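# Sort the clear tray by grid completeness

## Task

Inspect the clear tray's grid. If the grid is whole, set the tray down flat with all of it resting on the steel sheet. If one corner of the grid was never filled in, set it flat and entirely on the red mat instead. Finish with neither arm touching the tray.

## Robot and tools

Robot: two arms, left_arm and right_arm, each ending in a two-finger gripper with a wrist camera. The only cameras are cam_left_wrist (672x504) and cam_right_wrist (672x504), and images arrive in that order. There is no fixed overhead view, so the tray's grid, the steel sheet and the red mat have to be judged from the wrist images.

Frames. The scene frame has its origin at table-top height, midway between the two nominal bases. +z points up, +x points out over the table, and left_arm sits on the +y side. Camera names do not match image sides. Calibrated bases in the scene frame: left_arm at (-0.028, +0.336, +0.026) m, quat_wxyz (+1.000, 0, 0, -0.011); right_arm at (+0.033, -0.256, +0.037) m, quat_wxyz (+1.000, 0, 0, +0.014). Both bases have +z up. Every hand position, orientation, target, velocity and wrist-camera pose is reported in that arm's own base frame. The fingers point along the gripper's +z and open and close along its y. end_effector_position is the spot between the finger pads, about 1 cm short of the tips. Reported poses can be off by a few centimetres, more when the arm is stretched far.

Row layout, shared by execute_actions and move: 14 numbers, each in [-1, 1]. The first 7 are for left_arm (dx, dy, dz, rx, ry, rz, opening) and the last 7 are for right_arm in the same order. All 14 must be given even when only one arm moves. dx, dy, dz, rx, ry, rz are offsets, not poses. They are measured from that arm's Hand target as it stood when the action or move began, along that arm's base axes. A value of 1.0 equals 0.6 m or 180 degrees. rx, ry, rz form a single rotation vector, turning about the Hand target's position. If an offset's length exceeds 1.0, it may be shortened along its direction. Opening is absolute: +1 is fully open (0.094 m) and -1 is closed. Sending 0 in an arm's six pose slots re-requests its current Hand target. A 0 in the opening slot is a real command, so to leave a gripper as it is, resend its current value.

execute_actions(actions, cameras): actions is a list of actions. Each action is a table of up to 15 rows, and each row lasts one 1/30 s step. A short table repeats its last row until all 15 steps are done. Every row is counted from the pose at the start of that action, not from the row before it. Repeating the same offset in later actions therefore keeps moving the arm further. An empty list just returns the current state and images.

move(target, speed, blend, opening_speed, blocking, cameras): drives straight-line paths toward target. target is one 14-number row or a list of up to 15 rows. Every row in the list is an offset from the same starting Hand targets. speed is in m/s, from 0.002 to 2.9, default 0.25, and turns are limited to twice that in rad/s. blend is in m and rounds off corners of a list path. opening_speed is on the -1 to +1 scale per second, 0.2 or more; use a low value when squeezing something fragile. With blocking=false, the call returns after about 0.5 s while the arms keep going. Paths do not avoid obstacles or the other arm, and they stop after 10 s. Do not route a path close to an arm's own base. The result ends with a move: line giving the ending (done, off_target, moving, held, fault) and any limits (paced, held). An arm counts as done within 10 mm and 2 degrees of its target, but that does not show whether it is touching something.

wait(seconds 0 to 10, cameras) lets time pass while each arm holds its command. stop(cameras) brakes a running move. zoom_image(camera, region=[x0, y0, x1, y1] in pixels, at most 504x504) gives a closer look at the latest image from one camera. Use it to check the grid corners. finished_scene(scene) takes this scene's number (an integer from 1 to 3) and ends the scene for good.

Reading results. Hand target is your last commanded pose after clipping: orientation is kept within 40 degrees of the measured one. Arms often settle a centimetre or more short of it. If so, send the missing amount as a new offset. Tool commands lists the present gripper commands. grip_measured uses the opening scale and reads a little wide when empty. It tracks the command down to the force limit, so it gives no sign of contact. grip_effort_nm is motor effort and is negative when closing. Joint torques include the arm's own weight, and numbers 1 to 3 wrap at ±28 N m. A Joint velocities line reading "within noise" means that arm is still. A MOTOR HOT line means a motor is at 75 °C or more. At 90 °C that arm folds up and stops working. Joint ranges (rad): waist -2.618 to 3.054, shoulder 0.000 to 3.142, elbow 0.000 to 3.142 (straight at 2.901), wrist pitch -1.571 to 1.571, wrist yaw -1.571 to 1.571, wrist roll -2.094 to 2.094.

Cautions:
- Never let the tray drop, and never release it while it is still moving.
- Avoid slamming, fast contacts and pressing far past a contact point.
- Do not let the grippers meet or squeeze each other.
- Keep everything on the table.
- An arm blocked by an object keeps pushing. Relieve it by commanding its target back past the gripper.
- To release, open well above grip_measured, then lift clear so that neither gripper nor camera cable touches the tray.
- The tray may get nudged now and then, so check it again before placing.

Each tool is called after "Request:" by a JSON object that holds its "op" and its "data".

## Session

Request:
{"op": "move", "data": {"target": [-0.2,0,0.3,0,0.2,0,1,-0.2,0,0.3,0,0.2,0,1]}}

Request:
{"op": "move", "data": {"target": [0,0,0,0,0,0,1,0,0.28,0.05,0,0.03,0,1], "cameras": ["cam_right_wrist"]}}

Request:
{"op": "zoom_image", "data": {"camera": "cam_right_wrist", "region": [40, 40, 400, 440]}}

Scene clock: 2.47 s.
left_arm: end_effector_position=(+0.2815, +0.0321, +0.2777) grip_measured=+1.000 grip_effort_nm=0.007 end_effector_quat_wxyz=(+0.323, -0.032, +0.939, +0.113) | right_arm: end_effector_position=(+0.2673, +0.0000, +0.2692) grip_measured=+1.000 grip_effort_nm=-0.007 end_effector_quat_wxyz=(+0.300, +0.016, +0.954, +0.010)
Joint positions: left_arm=[-0.06 1.128 1.352 -1.143 -0.272 -0.036 0.094] | right_arm=[-0.015 1.108 1.355 -1.208 -0.017 0.025 0.094]
Joint velocities: within noise
Joint torques (N m): left_arm=[-0.68 -2.02 7.34 1.08 -0.05 -0.05] | right_arm=[-0.29 -1.25 8.1 0.97 0 -0.15]
Heat: left arm: 27 °C; right arm: 30 °C.
Hand target: left_arm +0.2796, +0.0278, +0.2864; +0.327, -0.032, +0.939, +0.106 | right_arm +0.2667, -0.0001, +0.2800; +0.309, +0.011, +0.951, +0.008
Off the commanded pose: left_arm 0.010 m, 1 deg | right_arm 0.011 m, 1 deg.
move: off_target (right_arm)

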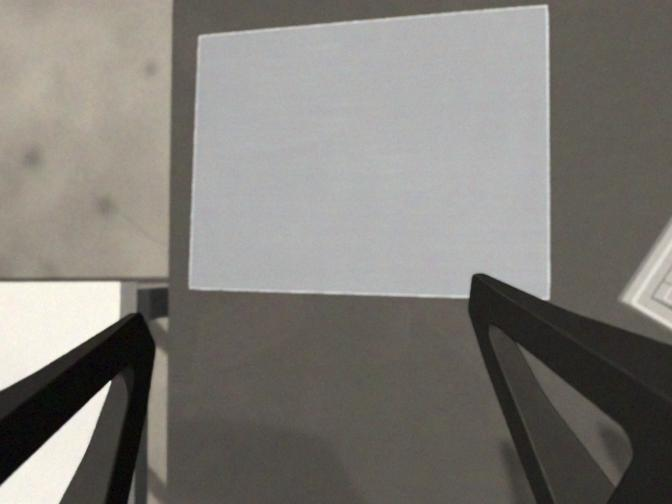

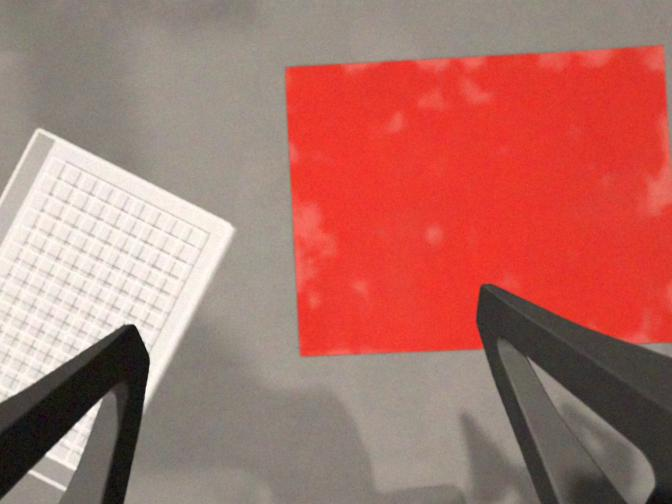

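Scene clock: 4.70 s.
left_arm: end_effector_position=(+0.2815, +0.0321, +0.2777) grip_measured=+1.000 grip_effort_nm=0.012 end_effector_quat_wxyz=(+0.323, -0.032, +0.939, +0.113) | right_arm: end_effector_position=(+0.2629, +0.1717, +0.3011) grip_measured=+1.000 grip_effort_nm=-0.012 end_effector_quat_wxyz=(+0.251, +0.000, +0.968, +0.014)
Joint positions: left_arm=[-0.06 1.128 1.352 -1.143 -0.272 -0.036 0.094] | right_arm=[0.754 1.514 1.86 -1.513 0.317 0.687 0.094]
Joint velocities: within noise
Joint torques (N m): left_arm=[-0.69 -2.06 7.28 1.06 -0.08 -0.07] | right_arm=[0.1 -3.86 7.84 0.63 0.49 0.07]
Heat: left arm: 27 °C; right arm: 30 °C.
Hand target: left_arm +0.2796, +0.0278, +0.2864; +0.327, -0.032, +0.939, +0.106 | right_arm +0.2667, +0.1679, +0.3100; +0.264, +0.011, +0.964, +0.008
Off the commanded pose: left_arm 0.010 m, 1 deg | right_arm 0.010 m, 2 deg.
move: done
Images, in order (width x height): cam_right_wrist 672x504.

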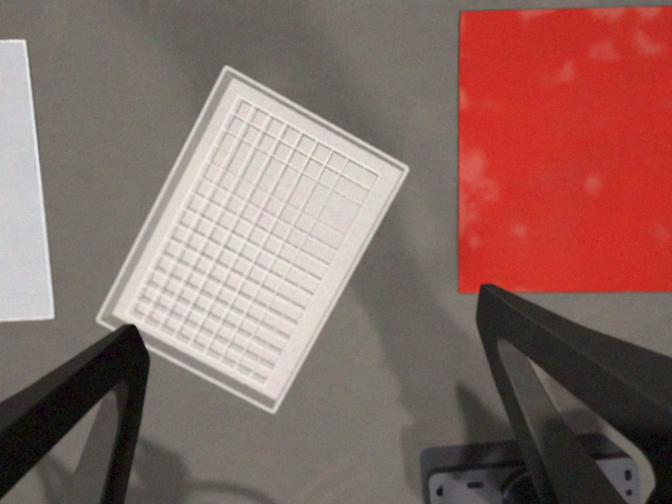

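Scaled by 1.260.

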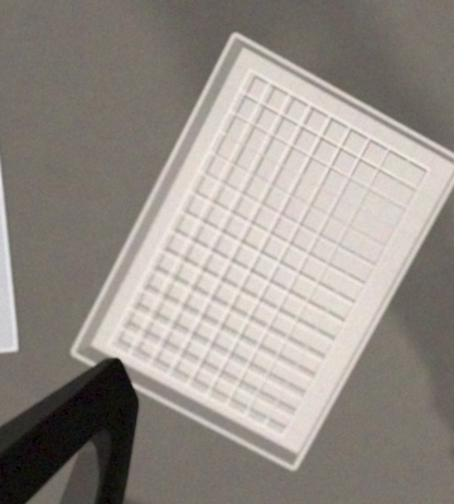

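Request:
{"op": "zoom_image", "data": {"camera": "cam_right_wrist", "region": [220, 60, 420, 230]}}

Request:
{"op": "zoom_image", "data": {"camera": "cam_right_wrist", "region": [90, 240, 310, 420]}}

Scaled by 2.520.

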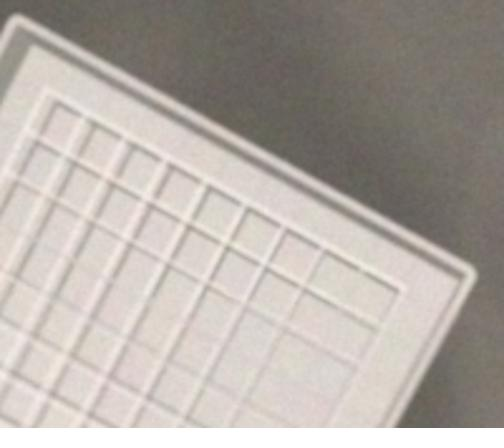

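Scaled by 2.291.

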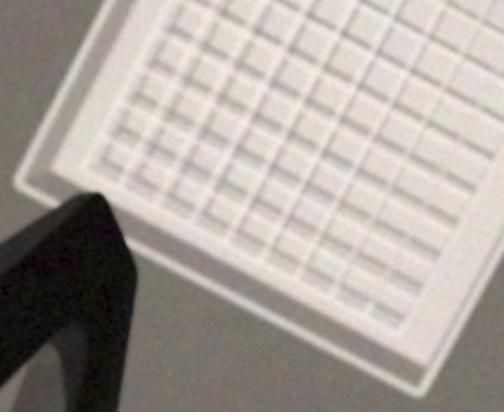

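Request:
{"op": "move", "data": {"target": [[0,0,0,0,0,0,1,0,-0.33,0.0,0,0,0,1],[0.25,-0.48,-0.327,-0.016,0.226,-0.17,1,0,-0.4,0,0,0,0,1]], "cameras": ["cam_left_wrist"], "speed": [0.4,0.25]}}

Request:
{"op": "zoom_image", "data": {"camera": "cam_left_wrist", "region": [250, 0, 672, 400]}}

Scene clock: 35.17 s.
left_arm: end_effector_position=(+0.4303, -0.2561, +0.0896) grip_measured=+1.000 grip_effort_nm=0.012 end_effector_quat_wxyz=(+0.039, +0.235, +0.971, -0.004) | right_arm: end_effector_position=(+0.2600, -0.0737, +0.2981) grip_measured=+1.000 grip_effort_nm=-0.012 end_effector_quat_wxyz=(+0.242, +0.022, +0.970, +0.005)
Joint positions: left_arm=[-0.544 2.56 2.617 -1.551 -0.016 -0.068 0.094] | right_arm=[-0.4 1.315 1.685 -1.484 -0.183 -0.311 0.094]
Joint velocities: within noise
Joint torques (N m): left_arm=[-0.12 -11.64 6.78 0.24 0.08 0.12] | right_arm=[-0.23 -2.18 7.61 0.98 -0.43 -0.17]
Heat: left arm: 28 °C; right arm: 31 °C.
Hand target: left_arm +0.4296, -0.2602, +0.0902; -0.001, +0.242, +0.970, +0.000 | right_arm +0.2667, -0.0721, +0.3100; +0.264, +0.011, +0.964, +0.008
Off the commanded pose: left_arm 0.004 m, 5 deg | right_arm 0.014 m, 3 deg.
joint sent to its limit (left arm) — joint 4 (wrist pitch), lower limit. The joint targets are off in position and orientation.
move: off_target (left_arm, right_arm)
Images, in order (width x height): cam_left_wrist 672x504.

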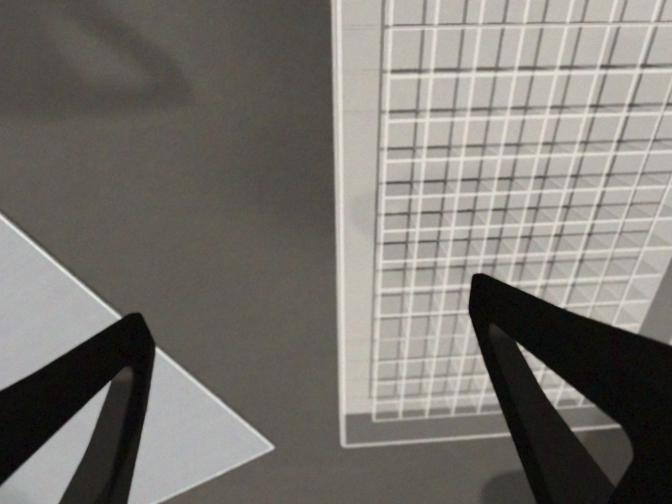

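Scaled by 1.194.

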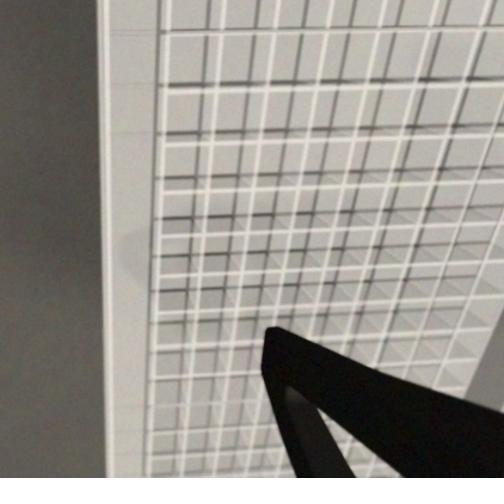

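Request:
{"op": "move", "data": {"target": [[0.012,-0.029,-0.04,0,0,0.008,0.1,0,0,0,0,0,0,1],[0.012,-0.029,-0.11,0,0,0.008,0.1,0,0,0,0,0,0,1]], "cameras": ["cam_left_wrist"], "speed": 0.12}}

Scene clock: 47.27 s.
left_arm: end_effector_position=(+0.4375, -0.2737, +0.0255) grip_measured=+0.102 grip_effort_nm=-0.100 end_effector_quat_wxyz=(+0.012, +0.231, +0.973, +0.003) | right_arm: end_effector_position=(+0.2600, -0.0737, +0.2981) grip_measured=+1.000 grip_effort_nm=-0.022 end_effector_quat_wxyz=(+0.242, +0.022, +0.970, +0.005)
Joint positions: left_arm=[-0.566 2.775 2.778 -1.554 -0.014 -0.1 0.052] | right_arm=[-0.4 1.315 1.685 -1.484 -0.183 -0.311 0.094]
Joint velocities: within noise
Joint torques (N m): left_arm=[-0.29 -12.29 6.78 0.14 0.08 -0.04] | right_arm=[-0.39 -2.3 7.86 1 -0.42 -0.18]
Heat: left arm: 30 °C; right arm: 31 °C.
Hand target: left_arm +0.4368, -0.2776, +0.0242; -0.001, +0.230, +0.973, +0.000 | right_arm +0.2667, -0.0721, +0.3100; +0.264, +0.011, +0.964, +0.008
Off the commanded pose: left_arm 0.004 m, 2 deg | right_arm 0.014 m, 3 deg.
joint sent to its limit (left arm) — joint 4 (wrist pitch), lower limit. The joint targets are off in position, not in orientation.
move: off_target (right_arm)
Images, in order (width x height): cam_left_wrist 672x504.

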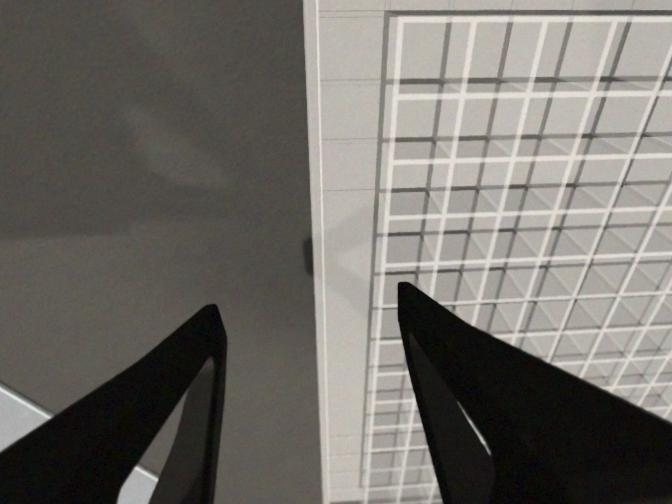

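Request:
{"op": "move", "data": {"target": [[-0.002,-0.006,-0.04,0,0,0,0.0,0,0,0,0,0,0,1]], "cameras": ["cam_left_wrist"], "speed": 0.06}}

Scene clock: 52.53 s.
left_arm: end_effector_position=(+0.4359, -0.2745, +0.0149) grip_measured=+0.002 grip_effort_nm=-0.100 end_effector_quat_wxyz=(+0.004, +0.228, +0.974, +0.006) | right_arm: end_effector_position=(+0.2600, -0.0737, +0.2981) grip_measured=+1.000 grip_effort_nm=-0.017 end_effector_quat_wxyz=(+0.242, +0.022, +0.970, +0.005)
Joint positions: left_arm=[-0.569 2.797 2.778 -1.549 -0.014 -0.108 0.047] | right_arm=[-0.4 1.315 1.685 -1.484 -0.183 -0.311 0.094]
Joint velocities: within noise
Joint torques (N m): left_arm=[-0.57 -11.73 3.79 0.55 0.08 -0.04] | right_arm=[-0.42 -2.11 7.86 0.96 -0.4 -0.17]
Heat: left arm: 30 °C; right arm: 31 °C.
Hand target: left_arm +0.4356, -0.2812, +0.0002; -0.001, +0.230, +0.973, +0.000 | right_arm +0.2667, -0.0721, +0.3100; +0.264, +0.011, +0.964, +0.008
Off the commanded pose: left_arm 0.016 m, 1 deg | right_arm 0.014 m, 3 deg.
move: off_target (left_arm, right_arm)
Images, in order (width x height): cam_left_wrist 672x504.

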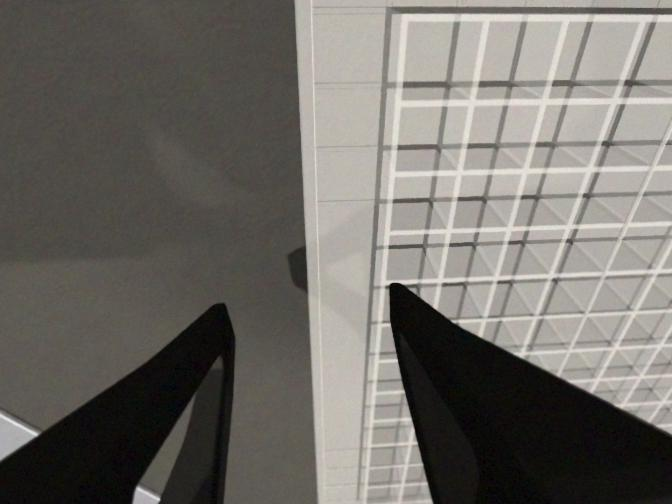

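Request:
{"op": "move", "data": {"target": [[0.002,0.004,-0.025,0,0,0,0.0,0,0,0,0,0,0,1],[0.002,0.004,-0.025,0,0,0,-0.8,0,0,0,0,0,0,1]], "cameras": ["cam_left_wrist"], "speed": 0.05, "opening_speed": 0.6}}

Scene clock: 58.13 s.
left_arm: end_effector_position=(+0.4344, -0.2782, -0.0027) grip_measured=-0.798 grip_effort_nm=-0.105 end_effector_quat_wxyz=(-0.001, +0.228, +0.974, -0.003) | right_arm: end_effector_position=(+0.2600, -0.0737, +0.2981) grip_measured=+1.000 grip_effort_nm=-0.017 end_effector_quat_wxyz=(+0.242, +0.022, +0.970, +0.005)
Joint positions: left_arm=[-0.569 2.766 2.646 -1.451 0.007 -0.108 0.009] | right_arm=[-0.4 1.315 1.685 -1.484 -0.183 -0.311 0.094]
Joint velocities: within noise
Joint torques (N m): left_arm=[0.1 -12.57 3.34 0.56 -0.1 0.02] | right_arm=[-0.36 -2.19 7.76 0.97 -0.39 -0.17]
Heat: left arm: 30 °C; right arm: 32 °C.
Hand target: left_arm +0.4368, -0.2788, -0.0148; -0.001, +0.230, +0.973, +0.000 | right_arm +0.2667, -0.0721, +0.3100; +0.264, +0.011, +0.964, +0.008
Off the commanded pose: left_arm 0.012 m, 0 deg | right_arm 0.014 m, 3 deg.
move: off_target (left_arm, right_arm); target 2's new opening was sent with left_arm's hand 0.022 m and 0 deg from that target
Images, in order (width x height): cam_left_wrist 672x504.

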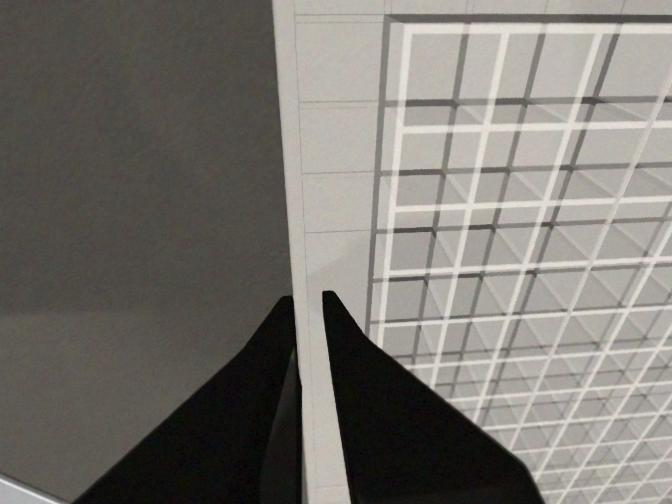

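Request:
{"op": "move", "data": {"target": [0,0,0,0,0,0,-1,0,0,0,0,0,0,1], "cameras": [], "opening_speed": 0.2}}

Request:
{"op": "move", "data": {"target": [[0,0,0.15,0,0,0,-1,0,0,0,0,0,0,1],[-0.1,0.27,0.15,0,0,0.32,-1,0,0.15,0,0,0,0,1],[-0.2,0.565,0.133,0,0,0.66,-1,0.02,0.3625,-0.022,0.153,-0.053,-0.023,1]], "speed": [0.08,0.25,0.25]}}

Request:
{"op": "zoom_image", "data": {"camera": "cam_right_wrist", "region": [0, 100, 320, 400]}}

Scene clock: 78.73 s.
left_arm: end_effector_position=(+0.4359, -0.2765, -0.0027) grip_measured=-0.949 grip_effort_nm=-1.028 end_effector_quat_wxyz=(+0.001, +0.228, +0.974, +0.000) | right_arm: end_effector_position=(+0.2600, -0.0737, +0.2981) grip_measured=+1.000 grip_effort_nm=-0.012 end_effector_quat_wxyz=(+0.242, +0.022, +0.970, +0.005)
Joint positions: left_arm=[-0.567 2.766 2.646 -1.449 0 -0.107 0.002] | right_arm=[-0.4 1.315 1.685 -1.484 -0.183 -0.311 0.094]
Joint velocities: within noise
Joint torques (N m): left_arm=[0.09 -12.6 3.25 0.56 -0.06 0.01] | right_arm=[-0.39 -2.24 7.71 1 -0.4 -0.17]
Heat: left arm: 32 °C; right arm: 32 °C.
Hand target: left_arm +0.4368, -0.2788, -0.0148; -0.001, +0.230, +0.973, +0.000 | right_arm +0.2667, -0.0721, +0.3100; +0.264, +0.011, +0.964, +0.008
Off the commanded pose: left_arm 0.012 m, 0 deg | right_arm 0.014 m, 3 deg.
move: off_target (left_arm, right_arm)
No camera images: "cameras" was empty.

Scene clock: 85.73 s.
left_arm: end_effector_position=(+0.3024, +0.0615, +0.0483) grip_measured=-0.949 grip_effort_nm=-1.018 end_effector_quat_wxyz=(+0.035, +0.718, -0.694, -0.038) | right_arm: end_effector_position=(+0.2747, +0.1461, +0.2821) grip_measured=+1.000 grip_effort_nm=-0.017 end_effector_quat_wxyz=(+0.300, +0.105, +0.923, +0.216)
Joint positions: left_arm=[0.186 1.853 1.304 -1.123 -0.02 -1.42 0.002] | right_arm=[0.47 1.143 1.327 -0.997 -0.028 0.707 0.094]
Joint velocities: within noise
Joint torques (N m): left_arm=[0.13 -13.46 3.64 0.53 0.15 -0.03] | right_arm=[0.5 -4.98 5.2 1.9 0.14 0.02]
Heat: left arm: 33 °C; right arm: 33 °C.
Hand target: left_arm +0.3168, +0.0602, +0.0650; +0.000, +0.720, -0.693, +0.001 | right_arm +0.2787, +0.1454, +0.2968; +0.332, +0.107, +0.909, +0.228
Off the commanded pose: left_arm 0.022 m, 6 deg | right_arm 0.015 m, 4 deg.
move: off_target (left_arm, right_arm)

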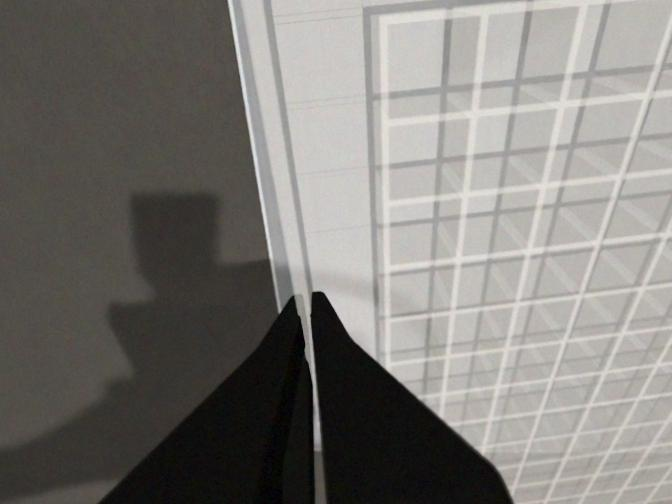

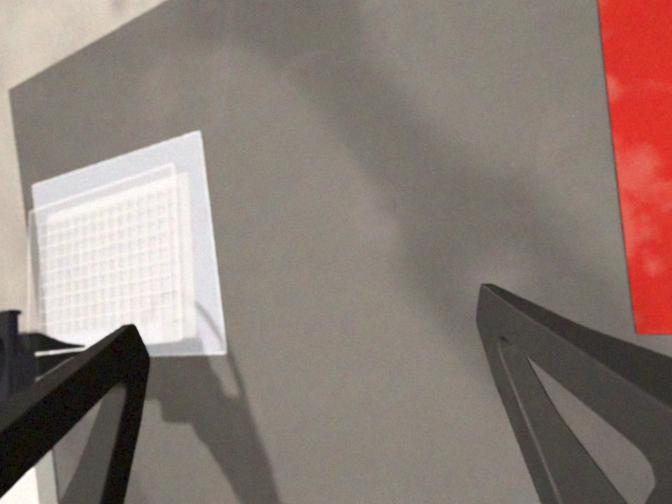

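Scaled by 1.575.

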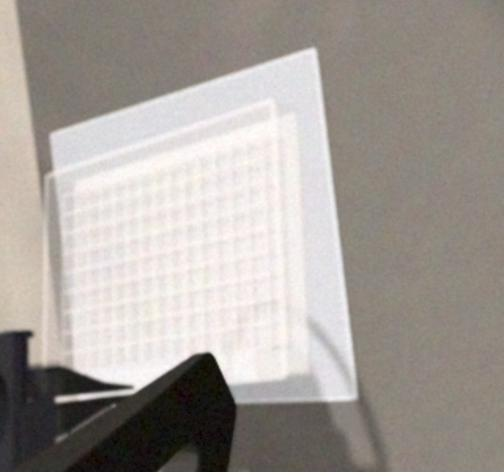

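Request:
{"op": "move", "data": {"target": [[0.03,0,-0.02,0,-0.017,0.0,-1,0,0,0,0,0,0,1],[0.03,0,-0.085,0,-0.017,0,-1,0,0,0,0,0,0,1]], "speed": 0.07}}

Request:
{"op": "zoom_image", "data": {"camera": "cam_right_wrist", "region": [0, 100, 320, 400]}}

Scene clock: 96.27 s.
left_arm: end_effector_position=(+0.3203, +0.0648, +0.0150) grip_measured=-0.949 grip_effort_nm=-1.028 end_effector_quat_wxyz=(-0.006, +0.721, -0.693, -0.007) | right_arm: end_effector_position=(+0.2749, +0.1462, +0.2824) grip_measured=+1.000 grip_effort_nm=-0.012 end_effector_quat_wxyz=(+0.301, +0.106, +0.923, +0.217)
Joint positions: left_arm=[0.187 1.872 1.192 -0.889 -0.017 -1.424 0.002] | right_arm=[0.47 1.143 1.327 -0.996 -0.028 0.709 0.094]
Joint velocities: within noise
Joint torques (N m): left_arm=[-0.31 -7.66 3.81 0.86 0.2 -0.05] | right_arm=[0.44 -4.94 5.2 1.9 0.16 0.04]
Heat: left arm: 32 °C; right arm: 34 °C.
Hand target: left_arm +0.3348, +0.0602, +0.0140; -0.018, +0.720, -0.693, +0.020 | right_arm +0.2787, +0.1454, +0.2968; +0.332, +0.107, +0.909, +0.228
Off the commanded pose: left_arm 0.015 m, 3 deg | right_arm 0.015 m, 4 deg.
move: off_target (left_arm, right_arm)

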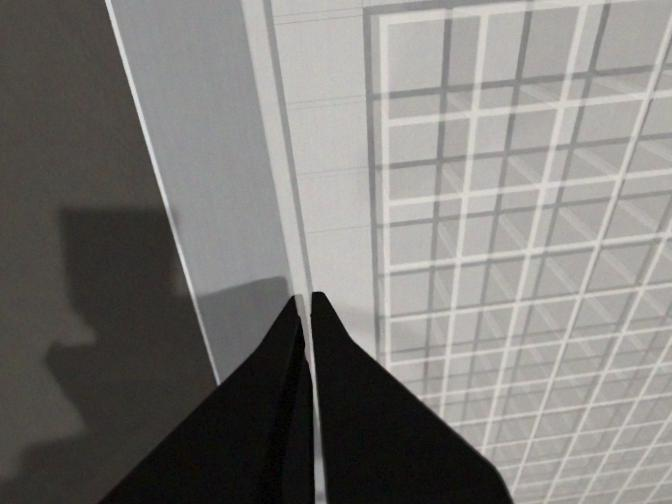

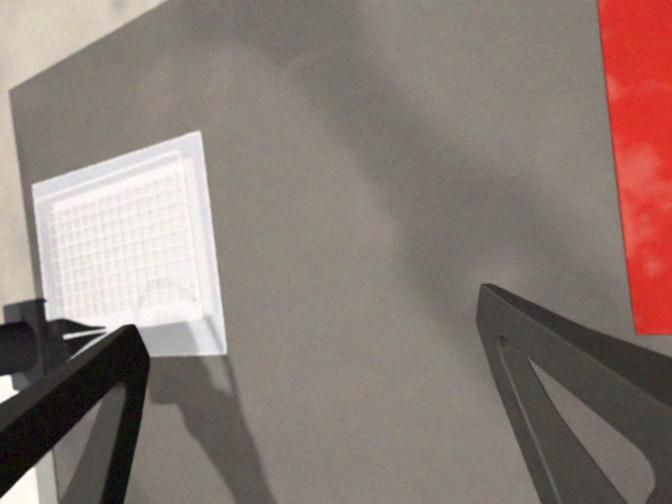

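Scaled by 1.575.

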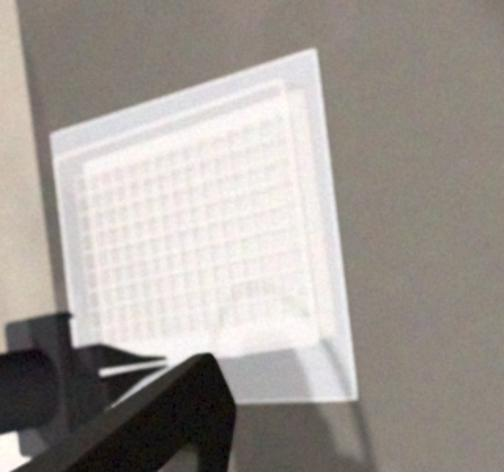

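Request:
{"op": "move", "data": {"target": [[-0.015,0.0,0,0,0,-0.02,-1,0,0,0,0,0,0,1],[-0.015,0.0,-0.028,0,0,-0.02,-1,0,0,0,0,0,0,1]], "speed": 0.05}}

Request:
{"op": "zoom_image", "data": {"camera": "cam_right_wrist", "region": [0, 100, 320, 400]}}

Scene clock: 102.33 s.
left_arm: end_effector_position=(+0.3153, +0.0616, -0.0008) grip_measured=-0.949 grip_effort_nm=-1.023 end_effector_quat_wxyz=(-0.006, +0.703, -0.712, +0.003) | right_arm: end_effector_position=(+0.2749, +0.1462, +0.2824) grip_measured=+1.000 grip_effort_nm=-0.017 end_effector_quat_wxyz=(+0.301, +0.106, +0.923, +0.217)
Joint positions: left_arm=[0.189 1.872 1.122 -0.808 -0.002 -1.369 0.002] | right_arm=[0.47 1.143 1.327 -0.996 -0.028 0.709 0.094]
Joint velocities: within noise
Joint torques (N m): left_arm=[0.25 -7.43 3.43 0.83 0.1 0.11] | right_arm=[0.49 -4.96 5.33 1.85 0.15 0.02]
Heat: left arm: 31 °C; right arm: 35 °C.
Hand target: left_arm +0.3258, +0.0602, -0.0028; -0.018, +0.698, -0.716, +0.021 | right_arm +0.2787, +0.1454, +0.2968; +0.332, +0.107, +0.909, +0.228
Off the commanded pose: left_arm 0.011 m, 3 deg | right_arm 0.015 m, 4 deg.
move: off_target (left_arm, right_arm)

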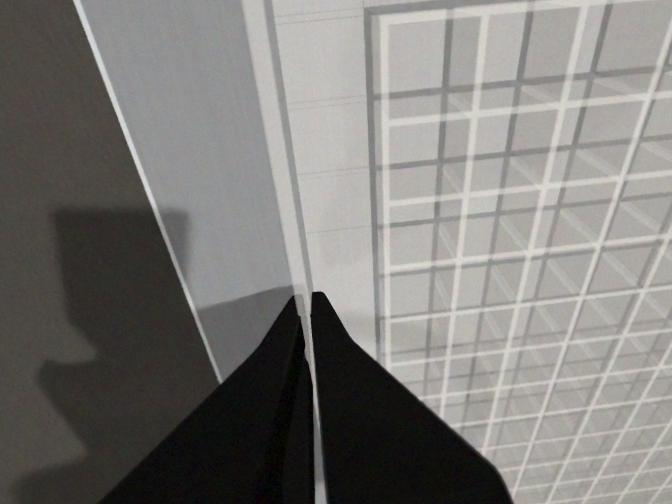

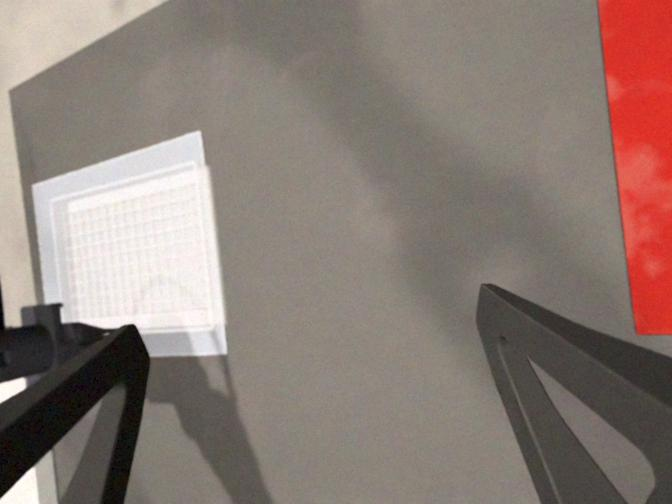

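Scaled by 1.575.

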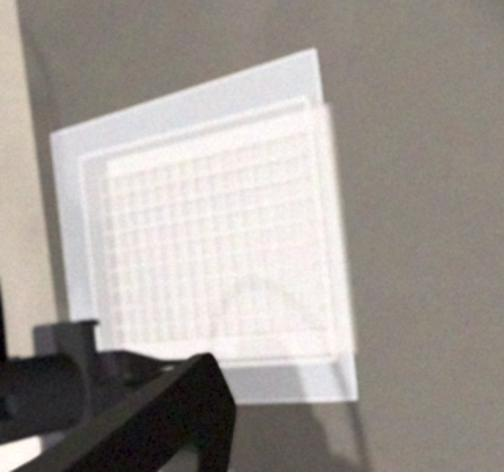

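Request:
{"op": "move", "data": {"target": [[0,0,0.025,0,0,0,-1,0,0,0,0,0,0,1],[0.003,0.024,0.025,0,0,0,-1,0,0,0,0,0,0,1],[0.003,0.024,0,0,0,0,-1,0,0,0,0,0,0,1]], "speed": 0.06}}

Request:
{"op": "zoom_image", "data": {"camera": "cam_right_wrist", "region": [0, 100, 320, 400]}}

Scene clock: 108.77 s.
left_arm: end_effector_position=(+0.3128, +0.0725, -0.0031) grip_measured=-0.950 grip_effort_nm=-1.023 end_effector_quat_wxyz=(-0.001, +0.701, -0.713, +0.005) | right_arm: end_effector_position=(+0.2749, +0.1462, +0.2824) grip_measured=+1.000 grip_effort_nm=-0.012 end_effector_quat_wxyz=(+0.301, +0.106, +0.923, +0.217)
Joint positions: left_arm=[0.229 1.879 1.122 -0.805 0.007 -1.325 0.002] | right_arm=[0.47 1.143 1.327 -0.996 -0.028 0.709 0.094]
Joint velocities: within noise
Joint torques (N m): left_arm=[0.49 -6.97 5.03 0.71 0.08 0.1] | right_arm=[0.53 -5.01 5.26 1.91 0.15 0.04]
Heat: left arm: 30 °C; right arm: 35 °C.
Hand target: left_arm +0.3276, +0.0746, -0.0028; -0.018, +0.698, -0.716, +0.021 | right_arm +0.2787, +0.1454, +0.2968; +0.332, +0.107, +0.909, +0.228
Off the commanded pose: left_arm 0.015 m, 3 deg | right_arm 0.015 m, 4 deg.
move: off_target (left_arm, right_arm)

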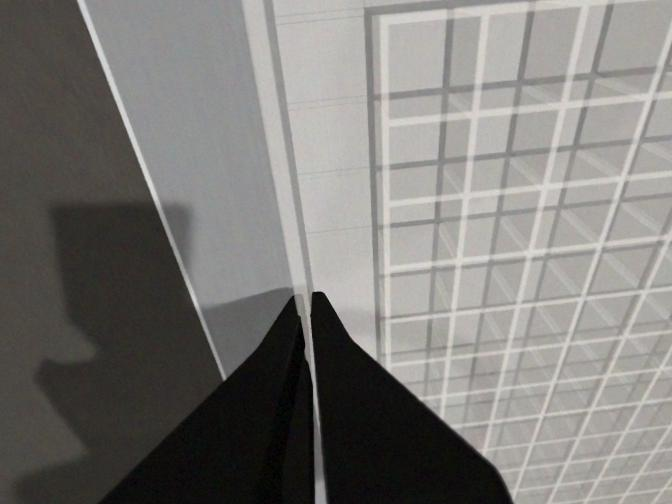

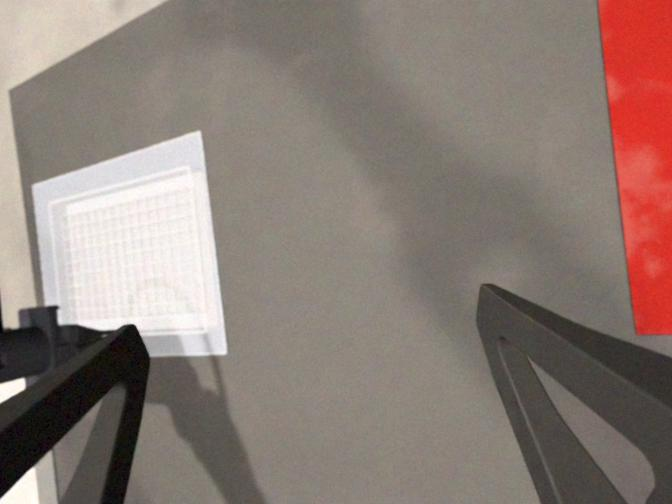

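Scaled by 1.575.

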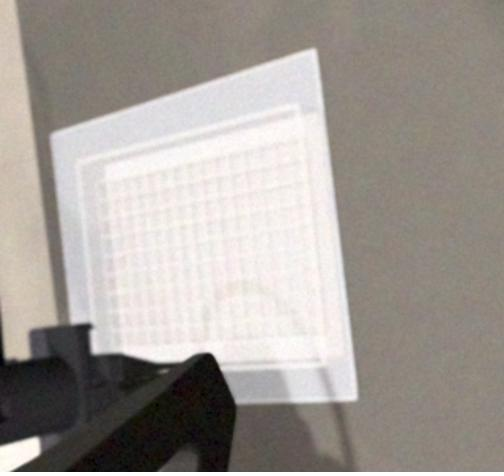

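Request:
{"op": "move", "data": {"target": [[0,0,0.02,0,0,0,-1,0,0,0,0,0,0,1],[0.00,0.014,0.02,0,0,0,-1,0,0,0,0,0,0,1],[0.0,0.014,0.003,0,0,0,-1,0,0,0,0,0,0,1]], "speed": 0.06, "cameras": ["cam_right_wrist"]}}

Request:
{"op": "zoom_image", "data": {"camera": "cam_right_wrist", "region": [0, 100, 320, 400]}}

Scene clock: 114.30 s.
left_arm: end_effector_position=(+0.3124, +0.0792, -0.0035) grip_measured=-0.950 grip_effort_nm=-1.028 end_effector_quat_wxyz=(-0.001, +0.698, -0.716, +0.006) | right_arm: end_effector_position=(+0.2749, +0.1462, +0.2824) grip_measured=+1.000 grip_effort_nm=-0.017 end_effector_quat_wxyz=(+0.301, +0.106, +0.923, +0.217)
Joint positions: left_arm=[0.25 1.884 1.126 -0.805 0.009 -1.295 0.002] | right_arm=[0.47 1.143 1.327 -0.996 -0.028 0.709 0.094]
Joint velocities: within noise
Joint torques (N m): left_arm=[0.7 -7.04 5.7 0.59 0.07 0.1] | right_arm=[0.42 -5.07 5.34 1.89 0.12 0.01]
Heat: left arm: 30 °C; right arm: 36 °C.
Hand target: left_arm +0.3276, +0.0830, -0.0010; -0.018, +0.698, -0.716, +0.021 | right_arm +0.2787, +0.1454, +0.2968; +0.332, +0.107, +0.909, +0.228
Off the commanded pose: left_arm 0.016 m, 3 deg | right_arm 0.015 m, 4 deg.
move: off_target (left_arm, right_arm)
Images, in order (width x height): cam_right_wrist 672x504.

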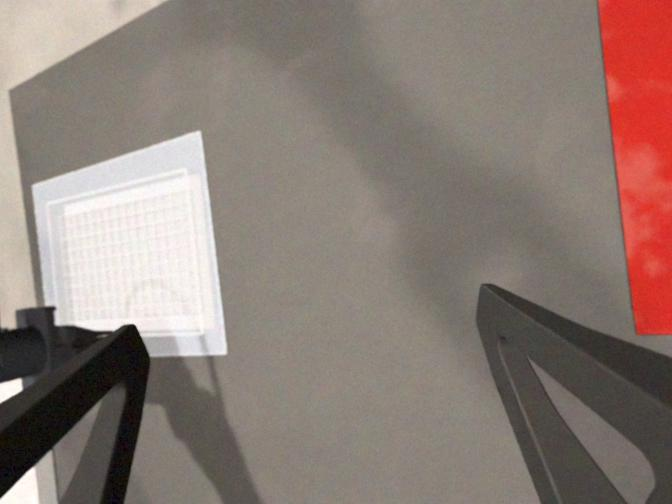

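Scaled by 1.575.

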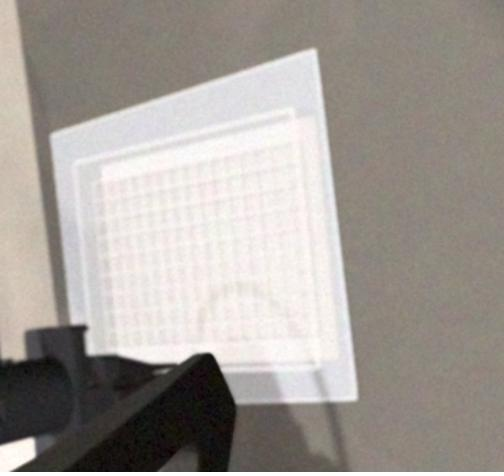

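Good margins all round. Release.

Request:
{"op": "move", "data": {"target": [0,0,0,0,0,0,-0.6,0,0,0,0,0,0,1], "opening_speed": 0.2, "cameras": []}}

Request:
{"op": "move", "data": {"target": [0,0,0.3,0,0,0,-0.6,0,0,0,0,0,0,1], "speed": 0.12}}

Request:
{"op": "zoom_image", "data": {"camera": "cam_right_wrist", "region": [0, 110, 260, 380]}}

Scene clock: 120.37 s.
left_arm: end_effector_position=(+0.3138, +0.0785, -0.0035) grip_measured=-0.602 grip_effort_nm=0.110 end_effector_quat_wxyz=(-0.002, +0.700, -0.714, +0.010) | right_arm: end_effector_position=(+0.2749, +0.1462, +0.2824) grip_measured=+1.000 grip_effort_nm=-0.012 end_effector_quat_wxyz=(+0.301, +0.106, +0.923, +0.217)
Joint positions: left_arm=[0.25 1.884 1.126 -0.801 0.015 -1.302 0.019] | right_arm=[0.47 1.143 1.327 -0.996 -0.028 0.709 0.094]
Joint velocities: within noise
Joint torques (N m): left_arm=[0.68 -6.99 5.64 0.58 0.06 0.09] | right_arm=[0.57 -4.94 5.34 1.88 0.15 0.04]
Heat: left arm: 30 °C; right arm: 36 °C.
Hand target: left_arm +0.3276, +0.0830, -0.0010; -0.018, +0.698, -0.716, +0.021 | right_arm +0.2787, +0.1454, +0.2968; +0.332, +0.107, +0.909, +0.228
Off the commanded pose: left_arm 0.015 m, 2 deg | right_arm 0.015 m, 4 deg.
move: off_target (left_arm, right_arm)
No camera images: "cameras" was empty.

Scene clock: 122.83 s.
left_arm: end_effector_position=(+0.3272, +0.0819, +0.1637) grip_measured=-0.602 grip_effort_nm=0.105 end_effector_quat_wxyz=(-0.004, +0.700, -0.714, +0.011) | right_arm: end_effector_position=(+0.2749, +0.1462, +0.2824) grip_measured=+1.000 grip_effort_nm=-0.012 end_effector_quat_wxyz=(+0.301, +0.106, +0.923, +0.217)
Joint positions: left_arm=[0.25 1.813 1.721 -1.46 0.015 -1.302 0.019] | right_arm=[0.47 1.143 1.327 -0.996 -0.028 0.709 0.094]
Joint velocities: within noise
Joint torques (N m): left_arm=[0.65 -9.63 6.69 0.09 0.05 0.1] | right_arm=[0.58 -4.89 5.31 1.9 0.14 0.03]
Heat: left arm: 30 °C; right arm: 36 °C.
Hand target: left_arm +0.3276, +0.0830, +0.1790; -0.018, +0.698, -0.716, +0.021 | right_arm +0.2787, +0.1454, +0.2968; +0.332, +0.107, +0.909, +0.228
Off the commanded pose: left_arm 0.015 m, 2 deg | right_arm 0.015 m, 4 deg.
move: off_target (left_arm, right_arm)

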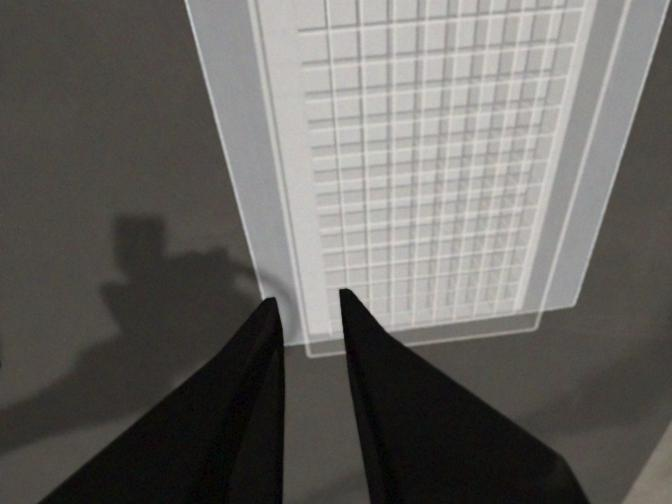

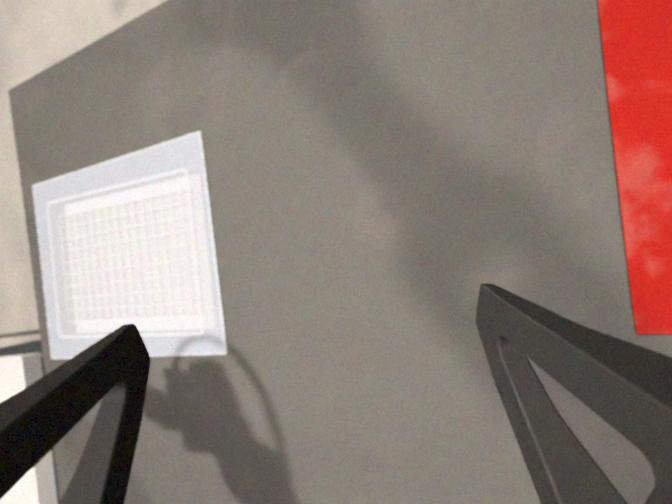

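Scaled by 1.867.

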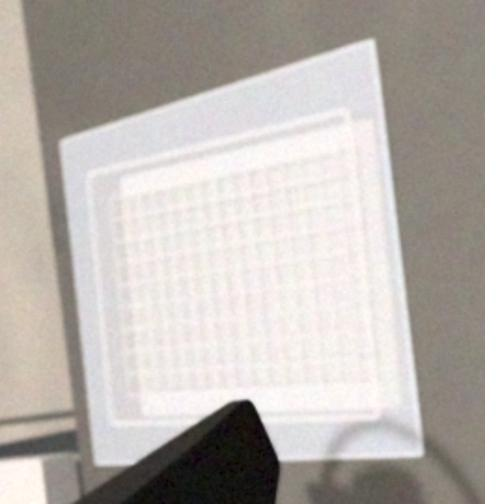

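Request:
{"op": "finished_scene", "data": {"scene": 3}}

The scene is finished: the task was done.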